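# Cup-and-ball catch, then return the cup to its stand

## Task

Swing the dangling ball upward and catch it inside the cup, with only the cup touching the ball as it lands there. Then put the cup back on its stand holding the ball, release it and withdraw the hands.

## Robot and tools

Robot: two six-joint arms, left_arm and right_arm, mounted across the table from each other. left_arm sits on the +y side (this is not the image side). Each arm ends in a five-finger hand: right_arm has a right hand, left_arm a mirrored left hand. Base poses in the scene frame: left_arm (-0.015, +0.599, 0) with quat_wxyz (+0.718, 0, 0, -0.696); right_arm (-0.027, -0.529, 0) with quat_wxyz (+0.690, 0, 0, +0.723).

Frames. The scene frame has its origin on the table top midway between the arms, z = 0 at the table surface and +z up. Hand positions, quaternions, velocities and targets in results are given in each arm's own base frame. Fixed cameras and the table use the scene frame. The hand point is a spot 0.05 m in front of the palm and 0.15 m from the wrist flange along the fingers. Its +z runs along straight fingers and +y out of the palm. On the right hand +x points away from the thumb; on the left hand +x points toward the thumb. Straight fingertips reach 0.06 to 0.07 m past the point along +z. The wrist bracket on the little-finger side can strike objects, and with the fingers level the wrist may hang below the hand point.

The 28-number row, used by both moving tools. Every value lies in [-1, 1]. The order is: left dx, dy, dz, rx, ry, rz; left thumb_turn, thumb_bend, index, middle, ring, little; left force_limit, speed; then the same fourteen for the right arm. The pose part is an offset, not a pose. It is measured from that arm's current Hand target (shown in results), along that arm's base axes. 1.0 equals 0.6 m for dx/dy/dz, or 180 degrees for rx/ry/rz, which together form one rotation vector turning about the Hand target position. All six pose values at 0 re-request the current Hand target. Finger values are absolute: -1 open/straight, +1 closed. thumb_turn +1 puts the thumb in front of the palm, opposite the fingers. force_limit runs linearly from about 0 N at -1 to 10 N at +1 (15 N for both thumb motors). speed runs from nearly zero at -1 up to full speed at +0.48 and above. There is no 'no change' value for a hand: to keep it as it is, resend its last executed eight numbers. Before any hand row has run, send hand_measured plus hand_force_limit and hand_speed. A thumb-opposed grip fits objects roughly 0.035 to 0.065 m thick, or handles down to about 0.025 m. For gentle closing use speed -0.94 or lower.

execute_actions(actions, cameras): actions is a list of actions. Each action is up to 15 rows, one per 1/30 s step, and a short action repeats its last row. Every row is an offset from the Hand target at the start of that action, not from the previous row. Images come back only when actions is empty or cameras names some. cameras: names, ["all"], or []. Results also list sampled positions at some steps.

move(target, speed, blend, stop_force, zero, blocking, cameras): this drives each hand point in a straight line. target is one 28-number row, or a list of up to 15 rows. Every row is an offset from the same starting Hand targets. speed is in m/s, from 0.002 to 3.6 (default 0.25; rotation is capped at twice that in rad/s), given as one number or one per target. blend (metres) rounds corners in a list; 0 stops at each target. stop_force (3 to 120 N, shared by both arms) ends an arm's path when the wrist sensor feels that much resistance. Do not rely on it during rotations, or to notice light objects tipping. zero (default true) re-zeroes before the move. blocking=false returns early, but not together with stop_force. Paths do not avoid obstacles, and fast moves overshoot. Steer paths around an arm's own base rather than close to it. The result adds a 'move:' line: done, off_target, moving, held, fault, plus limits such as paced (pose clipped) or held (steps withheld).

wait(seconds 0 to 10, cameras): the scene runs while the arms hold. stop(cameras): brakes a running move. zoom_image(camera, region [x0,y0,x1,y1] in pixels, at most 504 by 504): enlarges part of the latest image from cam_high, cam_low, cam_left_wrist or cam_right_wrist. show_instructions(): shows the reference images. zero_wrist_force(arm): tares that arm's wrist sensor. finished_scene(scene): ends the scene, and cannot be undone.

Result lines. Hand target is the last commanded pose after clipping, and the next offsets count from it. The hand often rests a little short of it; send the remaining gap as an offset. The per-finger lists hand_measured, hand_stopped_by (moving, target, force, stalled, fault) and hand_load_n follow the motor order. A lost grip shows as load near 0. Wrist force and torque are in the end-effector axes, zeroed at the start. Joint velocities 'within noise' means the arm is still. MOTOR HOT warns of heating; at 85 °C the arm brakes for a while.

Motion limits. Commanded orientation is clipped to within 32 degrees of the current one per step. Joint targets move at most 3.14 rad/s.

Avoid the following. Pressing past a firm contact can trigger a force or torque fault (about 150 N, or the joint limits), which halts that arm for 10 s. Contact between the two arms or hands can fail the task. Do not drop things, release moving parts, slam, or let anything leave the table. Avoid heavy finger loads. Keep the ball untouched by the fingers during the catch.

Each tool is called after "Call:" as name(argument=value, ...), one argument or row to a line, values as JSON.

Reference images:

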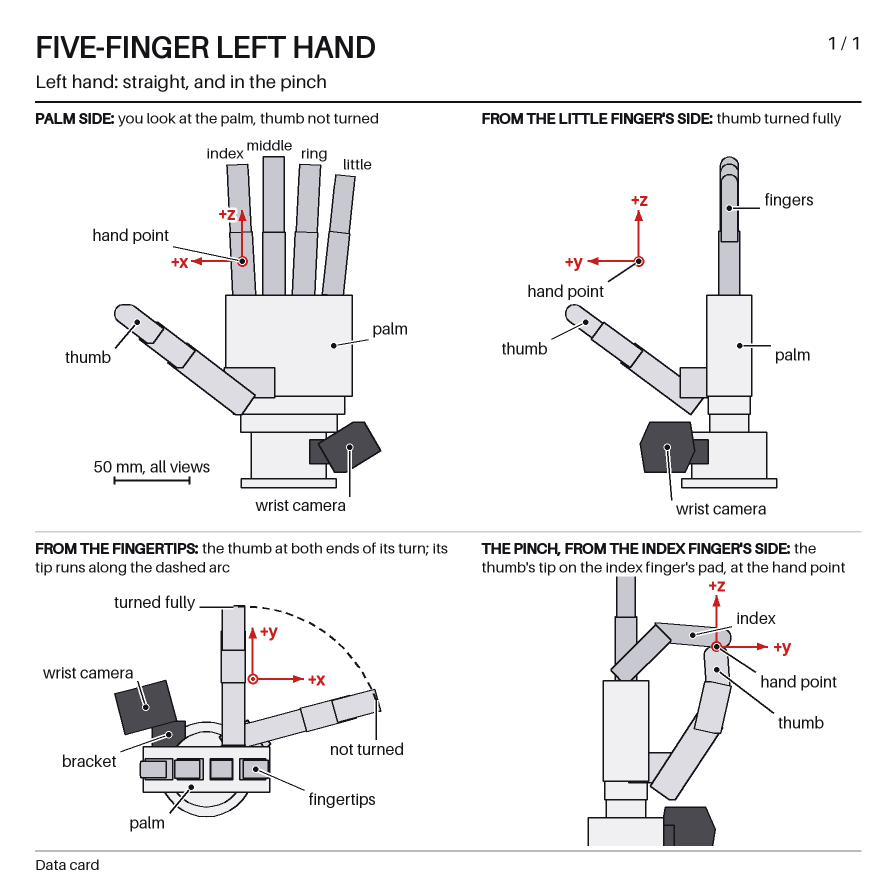

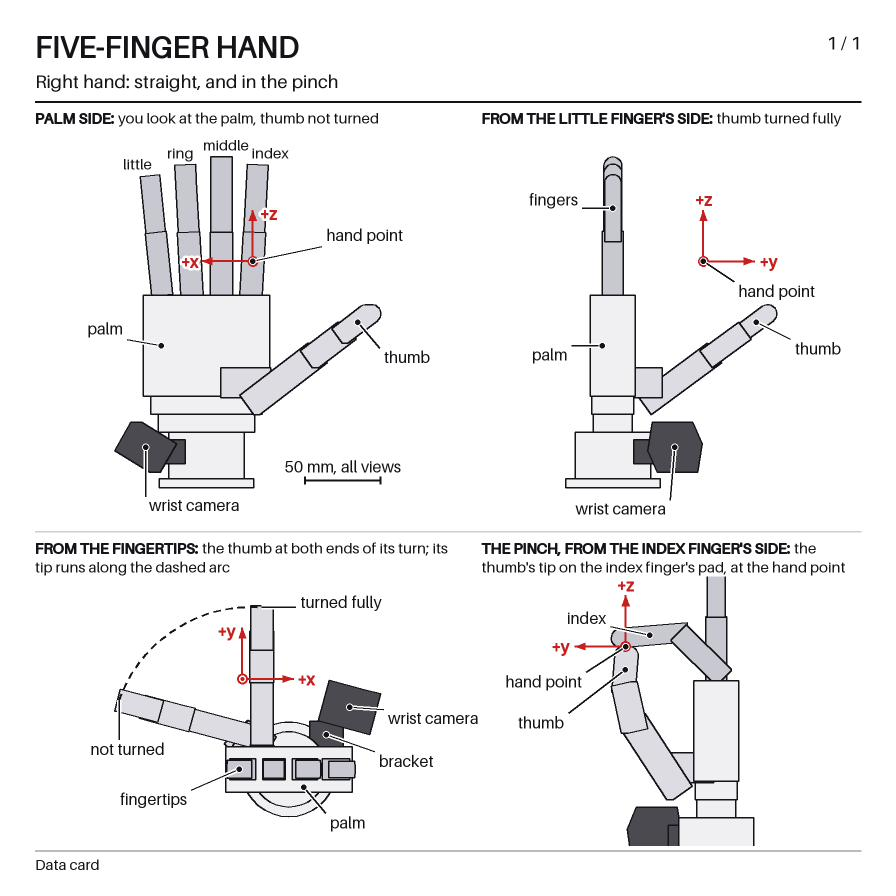

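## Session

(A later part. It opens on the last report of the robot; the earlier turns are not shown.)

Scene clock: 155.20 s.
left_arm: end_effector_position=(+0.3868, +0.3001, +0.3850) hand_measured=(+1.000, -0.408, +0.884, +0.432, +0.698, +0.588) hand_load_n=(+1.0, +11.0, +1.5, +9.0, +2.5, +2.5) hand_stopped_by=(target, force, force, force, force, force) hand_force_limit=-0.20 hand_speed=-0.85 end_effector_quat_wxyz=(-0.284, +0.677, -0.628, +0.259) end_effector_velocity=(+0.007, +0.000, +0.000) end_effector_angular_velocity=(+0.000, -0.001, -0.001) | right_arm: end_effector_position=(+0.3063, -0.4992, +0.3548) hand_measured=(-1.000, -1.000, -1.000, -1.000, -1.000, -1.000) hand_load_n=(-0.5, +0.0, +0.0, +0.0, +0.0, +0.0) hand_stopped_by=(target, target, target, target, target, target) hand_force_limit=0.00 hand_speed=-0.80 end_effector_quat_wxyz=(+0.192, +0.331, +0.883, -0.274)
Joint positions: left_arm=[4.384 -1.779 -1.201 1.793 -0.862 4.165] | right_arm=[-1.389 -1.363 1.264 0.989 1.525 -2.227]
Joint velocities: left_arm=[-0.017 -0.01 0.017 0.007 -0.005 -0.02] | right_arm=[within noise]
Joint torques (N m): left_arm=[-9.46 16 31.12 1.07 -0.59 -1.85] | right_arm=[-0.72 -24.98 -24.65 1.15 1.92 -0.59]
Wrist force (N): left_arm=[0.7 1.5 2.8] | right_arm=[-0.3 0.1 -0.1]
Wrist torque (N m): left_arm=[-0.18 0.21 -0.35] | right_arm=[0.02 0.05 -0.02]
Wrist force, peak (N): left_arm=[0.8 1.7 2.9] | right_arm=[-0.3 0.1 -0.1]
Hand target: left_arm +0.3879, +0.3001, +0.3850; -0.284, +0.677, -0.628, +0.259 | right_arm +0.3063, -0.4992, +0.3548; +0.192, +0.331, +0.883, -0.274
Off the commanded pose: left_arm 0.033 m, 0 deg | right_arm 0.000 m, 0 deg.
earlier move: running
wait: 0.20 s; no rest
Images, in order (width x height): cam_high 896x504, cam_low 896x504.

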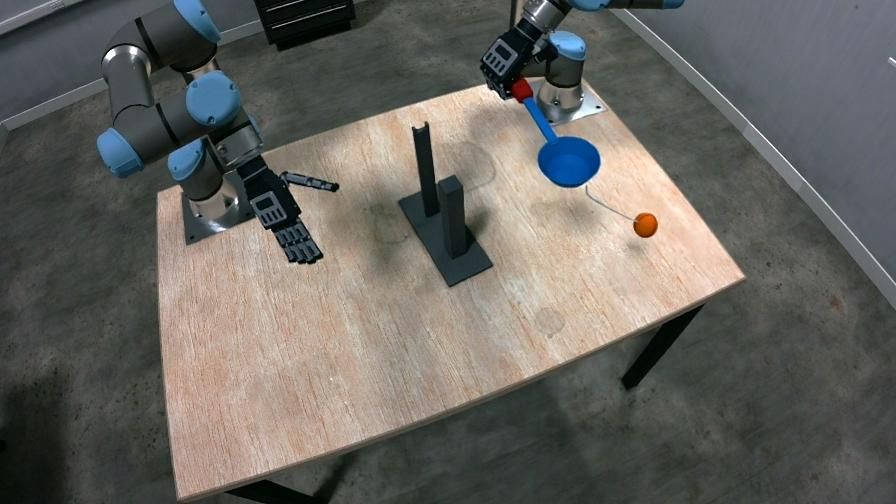

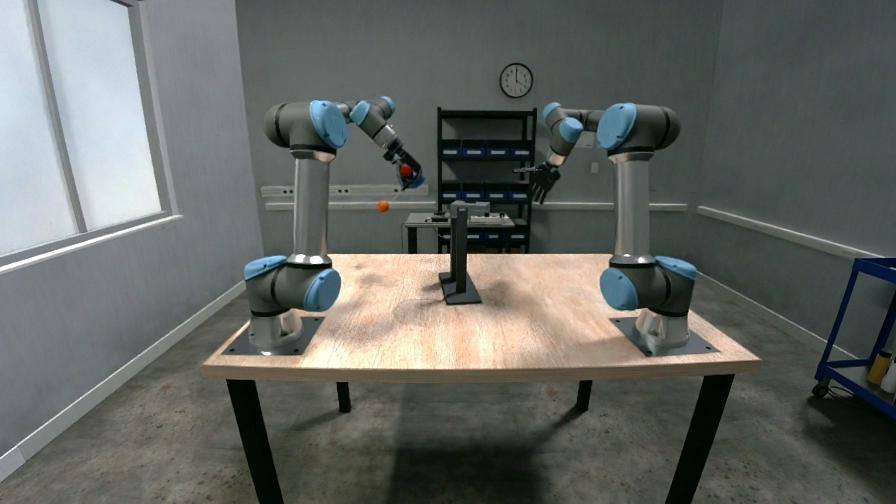

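Call:
wait(
  seconds=10,
)

Call:
wait(
  seconds=0.63,
)

Call:
execute_actions(
  actions=[
    [[0,0,0,0,0,0,1,0.9,0.9,0.9,0.8,0.8,-0.2,-0.85,0,0,0,0,0,0,-1,-1,-1,-1,-1,-1,0,-0.8],[-0.0091,0,0,0,0,0,1,0.9,0.9,0.9,0.8,0.8,-0.2,-0.85,0,0,0,0,0,0,-1,-1,-1,-1,-1,-1,0,-0.8],[-0.0199,0,0,0,0,0,1,0.9,0.9,0.9,0.8,0.8,-0.2,-0.85,0,0,0,0,0,0,-1,-1,-1,-1,-1,-1,0,-0.8],[-0.0319,0,0,0,0,0,1,0.9,0.9,0.9,0.8,0.8,-0.2,-0.85,0,0,0,0,0,0,-1,-1,-1,-1,-1,-1,0,-0.8],[-0.0444,0,0,0,0,0,1,0.9,0.9,0.9,0.8,0.8,-0.2,-0.85,0,0,0,0,0,0,-1,-1,-1,-1,-1,-1,0,-0.8],[-0.0567,0,0,0,0,0,1,0.9,0.9,0.9,0.8,0.8,-0.2,-0.85,0,0,0,0,0,0,-1,-1,-1,-1,-1,-1,0,-0.8],[-0.0682,0,0,0,0,0,1,0.9,0.9,0.9,0.8,0.8,-0.2,-0.85,0,0,0,0,0,0,-1,-1,-1,-1,-1,-1,0,-0.8],[-0.0784,0,0,0,0,0,1,0.9,0.9,0.9,0.8,0.8,-0.2,-0.85,0,0,0,0,0,0,-1,-1,-1,-1,-1,-1,0,-0.8],[-0.0866,0,0,0,0,0,1,0.9,0.9,0.9,0.8,0.8,-0.2,-0.85,0,0,0,0,0,0,-1,-1,-1,-1,-1,-1,0,-0.8],[-0.0924,0,0,0,0,0,1,0.9,0.9,0.9,0.8,0.8,-0.2,-0.85,0,0,0,0,0,0,-1,-1,-1,-1,-1,-1,0,-0.8],[-0.0956,0,0,0,0,0,1,0.9,0.9,0.9,0.8,0.8,-0.2,-0.85,0,0,0,0,0,0,-1,-1,-1,-1,-1,-1,0,-0.8],[-0.0959,0,0,0,0,0,1,0.9,0.9,0.9,0.8,0.8,-0.2,-0.85,0,0,0,0,0,0,-1,-1,-1,-1,-1,-1,0,-0.8],[-0.0933,0,0,0,0,0,1,0.9,0.9,0.9,0.8,0.8,-0.2,-0.85,0,0,0,0,0,0,-1,-1,-1,-1,-1,-1,0,-0.8],[-0.0881,0,0,0,0,0,1,0.9,0.9,0.9,0.8,0.8,-0.2,-0.85,0,0,0,0,0,0,-1,-1,-1,-1,-1,-1,0,-0.8],[-0.0803,0,0,0,0,0,1,0.9,0.9,0.9,0.8,0.8,-0.2,-0.85,0,0,0,0,0,0,-1,-1,-1,-1,-1,-1,0,-0.8]],
    [[0.0098,0,0,0,0,0,1,0.9,0.9,0.9,0.8,0.8,-0.2,-0.85,0,0,0,0,0,0,-1,-1,-1,-1,-1,-1,0,-0.8],[0.0211,0,0,0,0,0,1,0.9,0.9,0.9,0.8,0.8,-0.2,-0.85,0,0,0,0,0,0,-1,-1,-1,-1,-1,-1,0,-0.8],[0.0333,0,0,0,0,0,1,0.9,0.9,0.9,0.8,0.8,-0.2,-0.85,0,0,0,0,0,0,-1,-1,-1,-1,-1,-1,0,-0.8],[0.0458,0,0,0,0,0,1,0.9,0.9,0.9,0.8,0.8,-0.2,-0.85,0,0,0,0,0,0,-1,-1,-1,-1,-1,-1,0,-0.8],[0.0579,0,0,0,0,0,1,0.9,0.9,0.9,0.8,0.8,-0.2,-0.85,0,0,0,0,0,0,-1,-1,-1,-1,-1,-1,0,-0.8],[0.0690,0,0,0,0,0,1,0.9,0.9,0.9,0.8,0.8,-0.2,-0.85,0,0,0,0,0,0,-1,-1,-1,-1,-1,-1,0,-0.8],[0.0785,0,0,0,0,0,1,0.9,0.9,0.9,0.8,0.8,-0.2,-0.85,0,0,0,0,0,0,-1,-1,-1,-1,-1,-1,0,-0.8],[0.0859,0,0,0,0,0,1,0.9,0.9,0.9,0.8,0.8,-0.2,-0.85,0,0,0,0,0,0,-1,-1,-1,-1,-1,-1,0,-0.8],[0.0909,0,0,0,0,0,1,0.9,0.9,0.9,0.8,0.8,-0.2,-0.85,0,0,0,0,0,0,-1,-1,-1,-1,-1,-1,0,-0.8],[0.0930,0,0,0,0,0,1,0.9,0.9,0.9,0.8,0.8,-0.2,-0.85,0,0,0,0,0,0,-1,-1,-1,-1,-1,-1,0,-0.8],[0.0924,0,0,0,0,0,1,0.9,0.9,0.9,0.8,0.8,-0.2,-0.85,0,0,0,0,0,0,-1,-1,-1,-1,-1,-1,0,-0.8],[0.0888,0,0,0,0,0,1,0.9,0.9,0.9,0.8,0.8,-0.2,-0.85,0,0,0,0,0,0,-1,-1,-1,-1,-1,-1,0,-0.8],[0.0826,0,0,0,0,0,1,0.9,0.9,0.9,0.8,0.8,-0.2,-0.85,0,0,0,0,0,0,-1,-1,-1,-1,-1,-1,0,-0.8],[0.0803,0,0,0,0,0,1,0.9,0.9,0.9,0.8,0.8,-0.2,-0.85,0,0,0,0,0,0,-1,-1,-1,-1,-1,-1,0,-0.8]],
  ],
  cameras=[],
)

Call:
move(
  target=[0.045, 0, 0, 0, 0, 0, 1, 0.9, 0.9, 0.9, 0.8, 0.8, -0.2, -0.85, 0, 0, 0, 0, 0, 0, -1, -1, -1, -1, -1, -1, 0, -0.8],
  speed=0.0075,
  blocking=false,
)

Call:
wait(
  seconds=0.03,
  cameras=["cam_low"],
)

Call:
zoom_image(
  camera="cam_low",
  region=[350, 165, 490, 305],
)

Call:
wait(
  seconds=0.2,
  cameras=["cam_low"],
)

Call:
zoom_image(
  camera="cam_low",
  region=[350, 165, 490, 305],
)

Call:
wait(
  seconds=0.2,
  cameras=["cam_high", "cam_low"],
)

Call:
zoom_image(
  camera="cam_low",
  region=[350, 165, 490, 305],
)

Call:
zoom_image(
  camera="cam_high",
  region=[480, 150, 670, 340],
)

Scene clock: 160.00 s.
left_arm: end_effector_position=(+0.4199, +0.3001, +0.3850) hand_measured=(+1.000, -0.408, +0.884, +0.432, +0.698, +0.588) hand_load_n=(+0.5, +10.5, +1.5, +8.5, +3.0, +3.0) hand_stopped_by=(target, force, force, force, force, force) hand_force_limit=-0.20 hand_speed=-0.85 end_effector_quat_wxyz=(-0.284, +0.677, -0.628, +0.259) end_effector_velocity=(+0.002, +0.000, +0.000) end_effector_angular_velocity=(+0.000, +0.000, +0.000) | right_arm: end_effector_position=(+0.3063, -0.4992, +0.3548) hand_measured=(-1.000, -1.000, -1.000, -1.000, -1.000, -1.000) hand_load_n=(-0.5, +0.0, +0.0, +0.0, +0.0, +0.0) hand_stopped_by=(target, target, target, target, target, target) hand_force_limit=0.00 hand_speed=-0.80 end_effector_quat_wxyz=(+0.192, +0.331, +0.883, -0.274)
Joint positions: left_arm=[4.306 -1.832 -1.121 1.825 -0.894 4.072] | right_arm=[-1.389 -1.363 1.264 0.989 1.525 -2.227]
Joint velocities: left_arm=[-0.004 -0.003 0.005 0.001 -0.002 -0.005] | right_arm=[within noise]
Joint torques (N m): left_arm=[-8.6 17.15 30.6 1.13 -0.82 -1.75] | right_arm=[-0.71 -25.02 -25.17 1.14 1.95 -0.62]
Wrist force (N): left_arm=[1.1 0.7 3.1] | right_arm=[-0.4 0.0 -0.1]
Wrist torque (N m): left_arm=[-0.20 0.32 -0.28] | right_arm=[0.01 0.06 -0.02]
Wrist force, peak (N): left_arm=[1.2 1.7 3.6] | right_arm=[-0.4 0.1 -0.3]
Hand target: left_arm +0.4200, +0.3001, +0.3850; -0.284, +0.677, -0.628, +0.259 | right_arm +0.3063, -0.4992, +0.3548; +0.192, +0.331, +0.883, -0.274
Off the commanded pose: left_arm 0.000 m, 0 deg | right_arm 0.000 m, 0 deg.
earlier move: done
wait: 0.80 of 10 s (the move ended)

Scene clock: 160.63 s.
left_arm: end_effector_position=(+0.4200, +0.3001, +0.3850) hand_measured=(+1.000, -0.408, +0.884, +0.432, +0.698, +0.588) hand_load_n=(+1.0, +10.5, +1.5, +8.5, +2.5, +2.0) hand_stopped_by=(target, force, force, force, force, force) hand_force_limit=-0.20 hand_speed=-0.85 end_effector_quat_wxyz=(-0.284, +0.677, -0.628, +0.259) | right_arm: end_effector_position=(+0.3063, -0.4992, +0.3548) hand_measured=(-1.000, -1.000, -1.000, -1.000, -1.000, -1.000) hand_load_n=(+0.0, +0.0, +0.0, +0.0, +0.0, +0.0) hand_stopped_by=(target, target, target, target, target, target) hand_force_limit=0.00 hand_speed=-0.80 end_effector_quat_wxyz=(+0.192, +0.331, +0.883, -0.274)
Joint positions: left_arm=[4.305 -1.832 -1.12 1.825 -0.894 4.071] | right_arm=[-1.389 -1.363 1.264 0.989 1.525 -2.227]
Joint torques (N m): left_arm=[-9.35 17.2 31.41 1.22 -0.51 -1.7] | right_arm=[-0.5 -24.87 -24.66 1.27 1.93 -0.51]
Wrist force (N): left_arm=[1.2 1.2 2.7] | right_arm=[-0.2 0.0 -0.1]
Wrist torque (N m): left_arm=[-0.18 0.17 -0.36] | right_arm=[0.00 0.03 -0.01]
Wrist force, peak (N): left_arm=[1.2 1.6 3.5] | right_arm=[-0.4 0.1 -0.2]
Hand target: left_arm +0.4200, +0.3001, +0.3850; -0.284, +0.677, -0.628, +0.259 | right_arm +0.3063, -0.4992, +0.3548; +0.192, +0.331, +0.883, -0.274
Off the commanded pose: left_arm 0.000 m, 0 deg | right_arm 0.000 m, 0 deg.
wait: 0.63 s; at rest by 0.17 s

Scene clock: 161.93 s.
left_arm: end_effector_position=(+0.4201, +0.3000, +0.3850) hand_measured=(+1.000, -0.408, +0.884, +0.432, +0.698, +0.588) hand_load_n=(+1.0, +10.5, +1.5, +8.5, +2.5, +2.5) hand_stopped_by=(target, force, force, force, force, force) hand_force_limit=-0.20 hand_speed=-0.85 end_effector_quat_wxyz=(-0.284, +0.677, -0.628, +0.259) | right_arm: end_effector_position=(+0.3063, -0.4992, +0.3548) hand_measured=(-1.000, -1.000, -1.000, -1.000, -1.000, -1.000) hand_load_n=(-0.5, -0.5, +0.0, +0.0, +0.0, +0.0) hand_stopped_by=(target, target, target, target, target, target) hand_force_limit=0.00 hand_speed=-0.80 end_effector_quat_wxyz=(+0.192, +0.331, +0.883, -0.274)
Joint positions: left_arm=[4.305 -1.832 -1.12 1.826 -0.894 4.071] | right_arm=[-1.389 -1.363 1.264 0.989 1.525 -2.227]
Joint torques (N m): left_arm=[4.08 17.08 31.72 -3.93 -0.95 -0.4] | right_arm=[-0.73 -24.45 -25.29 1.16 1.97 -0.6]
Wrist force (N): left_arm=[1.3 1.1 2.9] | right_arm=[-0.2 0.0 -0.1]
Wrist torque (N m): left_arm=[-0.15 0.19 -0.26] | right_arm=[0.01 0.03 -0.02]
Wrist force, peak (N): left_arm=[1.3 0.2 4.3] | right_arm=[-0.2 0.3 -0.3]
Hand target: left_arm +0.4200, +0.3001, +0.3850; -0.284, +0.677, -0.628, +0.259 | right_arm +0.3063, -0.4992, +0.3548; +0.192, +0.331, +0.883, -0.274
Off the commanded pose: left_arm 0.000 m, 0 deg | right_arm 0.000 m, 0 deg.
Step readings (end_effector_position of left_arm | right_arm):
0: (+0.4200, +0.3001, +0.3850) | (+0.3063, -0.4992, +0.3548)
1: (+0.4200, +0.3001, +0.3850) | (+0.3063, -0.4992, +0.3548)
2: (+0.4200, +0.3001, +0.3850) | (+0.3063, -0.4992, +0.3548)
4: (+0.4185, +0.3002, +0.3850) | (+0.3063, -0.4992, +0.3548)
8: (+0.4040, +0.2999, +0.3853) | (+0.3063, -0.4992, +0.3548)
15: (+0.3719, +0.2999, +0.3851) | (+0.3063, -0.4992, +0.3548)
16: (+0.3708, +0.2999, +0.3851) | (+0.3063, -0.4992, +0.3548)
17: (+0.3710, +0.2999, +0.3851) | (+0.3063, -0.4992, +0.3548)
19: (+0.3750, +0.3000, +0.3850) | (+0.3063, -0.4992, +0.3548)
23: (+0.3947, +0.2995, +0.3848) | (+0.3063, -0.4992, +0.3548)
30: (+0.4204, +0.2993, +0.3849) | (+0.3063, -0.4992, +0.3548)
No camera images: "cameras" was empty.

Scene clock: 162.43 s.
left_arm: end_effector_position=(+0.4226, +0.3001, +0.3850) hand_measured=(+1.000, -0.408, +0.884, +0.432, +0.698, +0.588) hand_load_n=(+1.0, +10.5, +1.5, +9.0, +2.5, +2.0) hand_stopped_by=(target, force, force, force, force, force) hand_force_limit=-0.20 hand_speed=-0.85 end_effector_quat_wxyz=(-0.284, +0.677, -0.628, +0.259) end_effector_velocity=(+0.008, -0.001, +0.000) end_effector_angular_velocity=(-0.002, +0.000, +0.000) | right_arm: end_effector_position=(+0.3063, -0.4992, +0.3548) hand_measured=(-1.000, -1.000, -1.000, -1.000, -1.000, -1.000) hand_load_n=(+0.0, +0.0, +0.0, +0.0, +0.0, +0.0) hand_stopped_by=(target, target, target, target, target, target) hand_force_limit=0.00 hand_speed=-0.80 end_effector_quat_wxyz=(+0.192, +0.331, +0.883, -0.274)
Joint positions: left_arm=[4.299 -1.836 -1.114 1.827 -0.896 4.065] | right_arm=[-1.389 -1.363 1.264 0.989 1.525 -2.227]
Joint velocities: left_arm=[-0.017 -0.013 0.019 0.005 -0.007 -0.021] | right_arm=[within noise]
Joint torques (N m): left_arm=[-9.61 17.66 32.3 1.21 -0.78 -1.75] | right_arm=[-1.07 -25.05 -26.1 1.27 1.86 -0.59]
Wrist force (N): left_arm=[1.0 1.2 2.7] | right_arm=[-0.3 0.1 0.0]
Wrist torque (N m): left_arm=[-0.20 0.17 -0.35] | right_arm=[0.02 0.04 -0.02]
Wrist force, peak (N): left_arm=[1.2 1.1 3.9] | right_arm=[-0.3 0.1 -0.3]
Hand target: left_arm +0.4237, +0.3001, +0.3850; -0.284, +0.677, -0.628, +0.259 | right_arm +0.3063, -0.4992, +0.3548; +0.192, +0.331, +0.883, -0.274
Off the commanded pose: left_arm 0.024 m, 0 deg | right_arm 0.000 m, 0 deg.
move: running

Scene clock: 162.47 s.
left_arm: end_effector_position=(+0.4228, +0.3001, +0.3850) hand_measured=(+1.000, -0.408, +0.884, +0.432, +0.698, +0.588) hand_load_n=(+1.0, +10.5, +1.5, +8.5, +2.5, +2.0) hand_stopped_by=(target, force, force, force, force, force) hand_force_limit=-0.20 hand_speed=-0.85 end_effector_quat_wxyz=(-0.284, +0.677, -0.628, +0.259) end_effector_velocity=(+0.008, +0.000, +0.000) end_effector_angular_velocity=(+0.000, -0.001, -0.002) | right_arm: end_effector_position=(+0.3063, -0.4992, +0.3548) hand_measured=(-1.000, -1.000, -1.000, -1.000, -1.000, -1.000) hand_load_n=(+0.0, +0.0, +0.0, +0.0, +0.0, +0.0) hand_stopped_by=(target, target, target, target, target, target) hand_force_limit=0.00 hand_speed=-0.80 end_effector_quat_wxyz=(+0.192, +0.331, +0.883, -0.274)
Joint positions: left_arm=[4.299 -1.837 -1.113 1.827 -0.896 4.064] | right_arm=[-1.389 -1.363 1.264 0.989 1.525 -2.227]
Joint velocities: left_arm=[-0.017 -0.013 0.019 0.005 -0.006 -0.018] | right_arm=[within noise]
Joint torques (N m): left_arm=[-10.02 17.87 32.77 1.1 -0.77 -1.86] | right_arm=[0.21 -24.8 -25.07 1.12 1.98 -0.62]
Wrist force (N): left_arm=[1.1 1.5 2.9] | right_arm=[-0.1 0.0 -0.1]
Wrist torque (N m): left_arm=[-0.14 0.17 -0.31] | right_arm=[0.00 0.01 -0.01]
Wrist force, peak (N): left_arm=[1.1 1.5 2.9] | right_arm=[-0.1 0.0 -0.1]
Hand target: left_arm +0.4240, +0.3001, +0.3850; -0.284, +0.677, -0.628, +0.259 | right_arm +0.3063, -0.4992, +0.3548; +0.192, +0.331, +0.883, -0.274
Off the commanded pose: left_arm 0.024 m, 0 deg | right_arm 0.000 m, 0 deg.
earlier move: running
wait: 0.03 s; no rest
Images, in order (width x height): cam_low 896x504.

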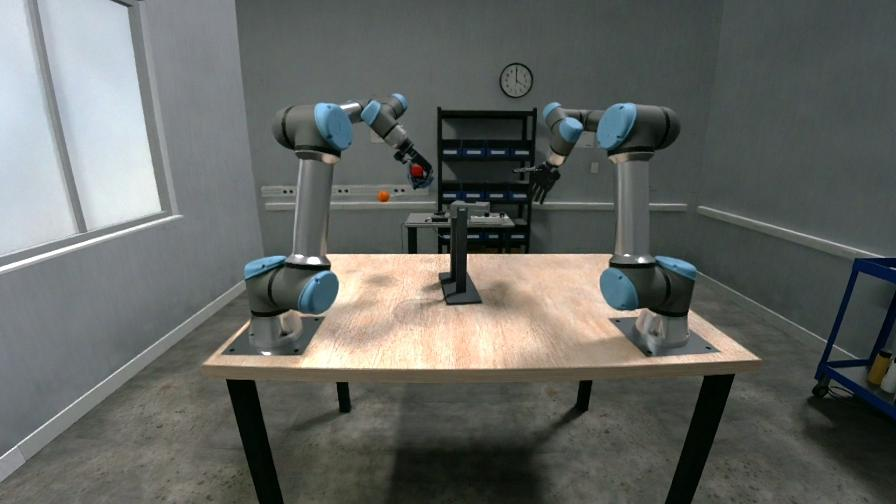

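Scaled by 3.600.

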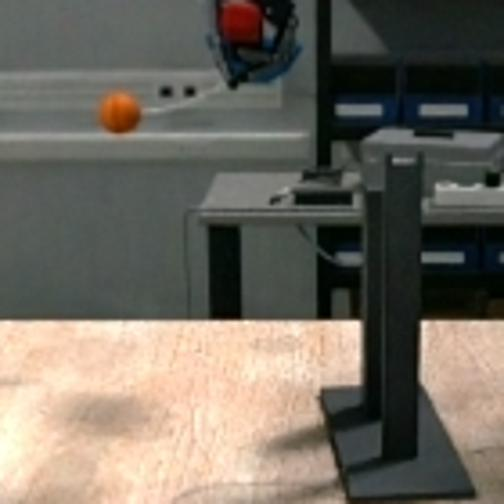

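Scene clock: 162.67 s.
left_arm: end_effector_position=(+0.4243, +0.3001, +0.3850) hand_measured=(+1.000, -0.408, +0.884, +0.432, +0.698, +0.588) hand_load_n=(+0.5, +10.5, +1.5, +8.5, +3.5, +4.0) hand_stopped_by=(target, force, force, force, force, force) hand_force_limit=-0.20 hand_speed=-0.85 end_effector_quat_wxyz=(-0.284, +0.677, -0.628, +0.259) end_effector_velocity=(+0.007, +0.000, +0.000) end_effector_angular_velocity=(+0.000, +0.001, +0.000) | right_arm: end_effector_position=(+0.3063, -0.4992, +0.3548) hand_measured=(-1.000, -1.000, -1.000, -1.000, -1.000, -1.000) hand_load_n=(+0.0, +0.0, +0.0, +0.0, +0.0, +0.0) hand_stopped_by=(target, target, target, target, target, target) hand_force_limit=0.00 hand_speed=-0.80 end_effector_quat_wxyz=(+0.192, +0.331, +0.883, -0.274)
Joint positions: left_arm=[4.296 -1.839 -1.109 1.829 -0.898 4.06] | right_arm=[-1.389 -1.363 1.264 0.989 1.525 -2.227]
Joint velocities: left_arm=[-0.016 -0.012 0.019 0.005 -0.008 -0.019] | right_arm=[within noise]
Joint torques (N m): left_arm=[-9.3 18.17 32.12 1.5 -0.93 -1.71] | right_arm=[-1.18 -24.88 -25.53 1.23 1.91 -0.41]
Wrist force (N): left_arm=[1.3 1.6 3.6] | right_arm=[-0.1 0.2 0.0]
Wrist torque (N m): left_arm=[-0.17 0.42 -0.42] | right_arm=[0.02 0.02 -0.01]
Wrist force, peak (N): left_arm=[1.3 1.6 3.6] | right_arm=[-0.2 0.4 -0.1]
Hand target: left_arm +0.4255, +0.3001, +0.3850; -0.284, +0.677, -0.628, +0.259 | right_arm +0.3063, -0.4992, +0.3548; +0.192, +0.331, +0.883, -0.274
Off the commanded pose: left_arm 0.023 m, 0 deg | right_arm 0.000 m, 0 deg.
earlier move: running
wait: 0.20 s; no rest
Images, in order (width x height): cam_low 896x504.

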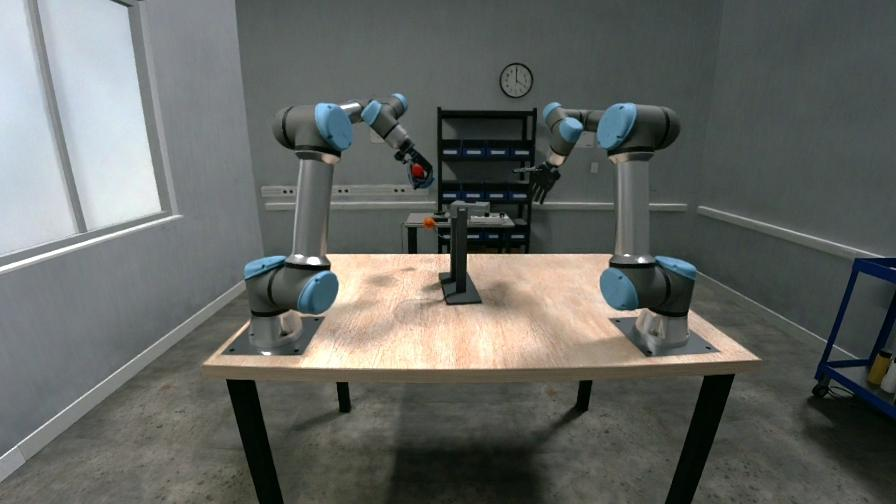

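Scaled by 3.600.

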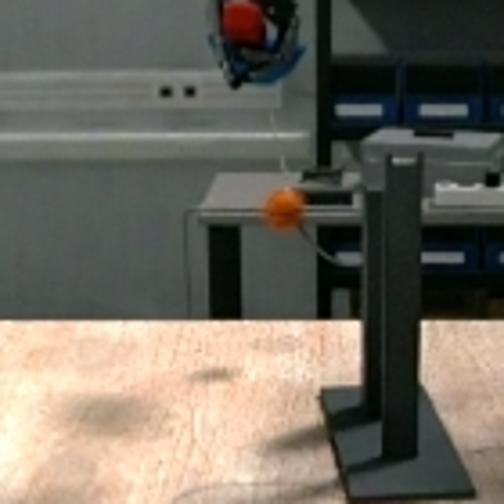

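Scene clock: 162.87 s.
left_arm: end_effector_position=(+0.4258, +0.3001, +0.3850) hand_measured=(+1.000, -0.408, +0.884, +0.432, +0.698, +0.588) hand_load_n=(+1.0, +10.5, +1.5, +8.5, +2.0, +2.0) hand_stopped_by=(target, force, force, force, force, force) hand_force_limit=-0.20 hand_speed=-0.85 end_effector_quat_wxyz=(-0.284, +0.677, -0.628, +0.259) end_effector_velocity=(+0.007, +0.001, +0.000) end_effector_angular_velocity=(+0.002, +0.001, +0.001) | right_arm: end_effector_position=(+0.3063, -0.4992, +0.3548) hand_measured=(-1.000, -1.000, -1.000, -1.000, -1.000, -1.000) hand_load_n=(+0.0, +0.0, +0.0, +0.0, +0.0, +0.0) hand_stopped_by=(target, target, target, target, target, target) hand_force_limit=0.00 hand_speed=-0.80 end_effector_quat_wxyz=(+0.192, +0.331, +0.883, -0.274)
Joint positions: left_arm=[4.292 -1.842 -1.106 1.83 -0.899 4.056] | right_arm=[-1.389 -1.363 1.264 0.989 1.525 -2.227]
Joint velocities: left_arm=[-0.016 -0.013 0.02 0.005 -0.009 -0.018] | right_arm=[within noise]
Joint torques (N m): left_arm=[-10.28 18.75 31.86 1.41 -0.96 -1.83] | right_arm=[-0.37 -25.22 -25.4 1.23 2.01 -0.64]
Wrist force (N): left_arm=[1.1 1.1 2.9] | right_arm=[-0.2 0.1 -0.1]
Wrist torque (N m): left_arm=[-0.16 0.19 -0.28] | right_arm=[0.02 0.04 -0.02]
Wrist force, peak (N): left_arm=[1.1 1.1 3.3] | right_arm=[-0.3 0.1 -0.2]
Hand target: left_arm +0.4270, +0.3001, +0.3850; -0.284, +0.677, -0.628, +0.259 | right_arm +0.3063, -0.4992, +0.3548; +0.192, +0.331, +0.883, -0.274
Off the commanded pose: left_arm 0.021 m, 0 deg | right_arm 0.000 m, 0 deg.
earlier move: running
wait: 0.20 s; no rest
Images, in order (width x height): cam_high 896x504, cam_low 896x504.

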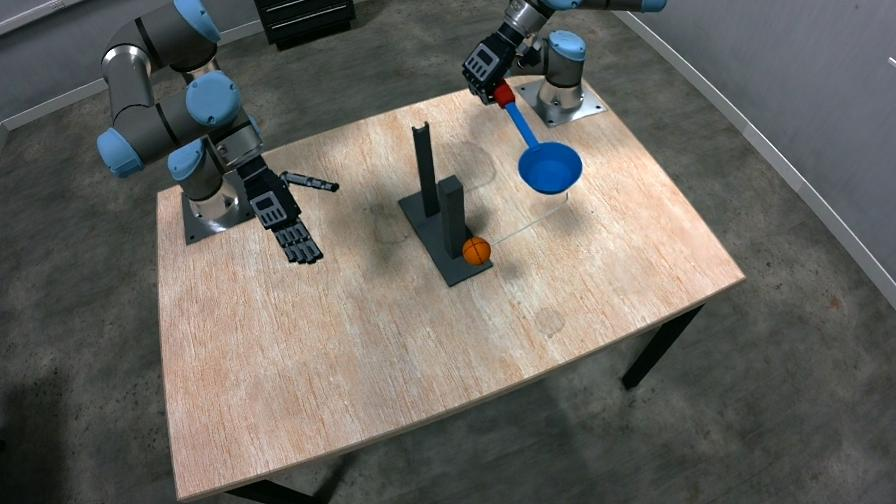

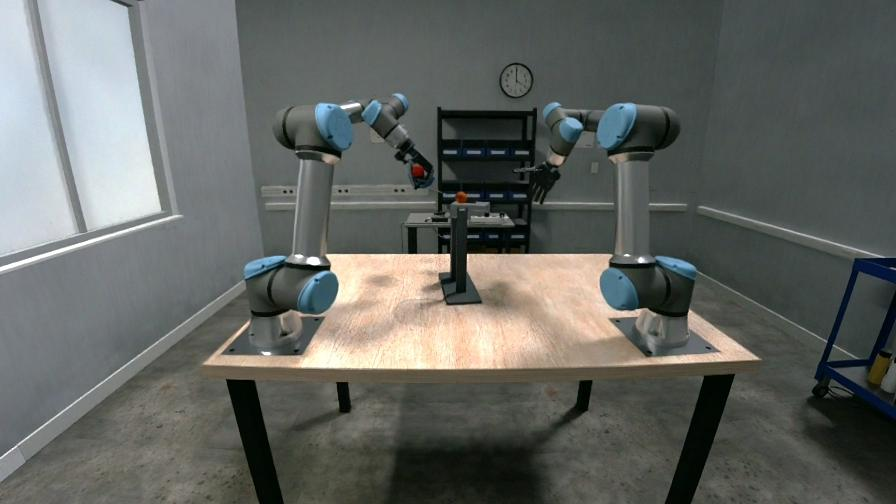

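Scaled by 3.600.

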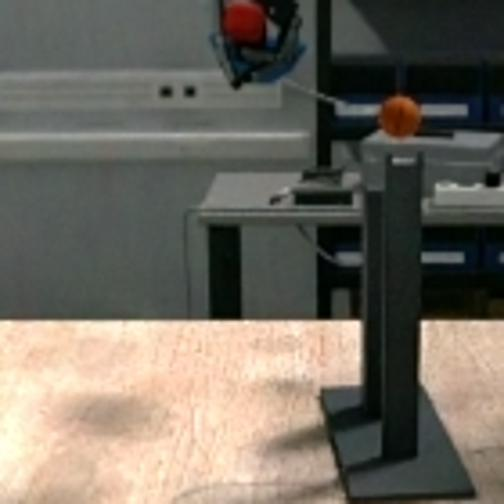

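Scaled by 2.653.

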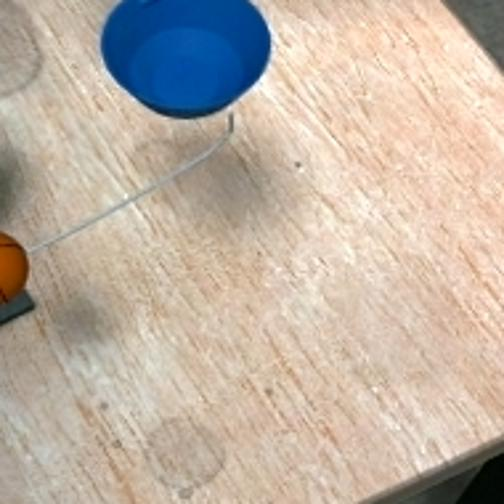

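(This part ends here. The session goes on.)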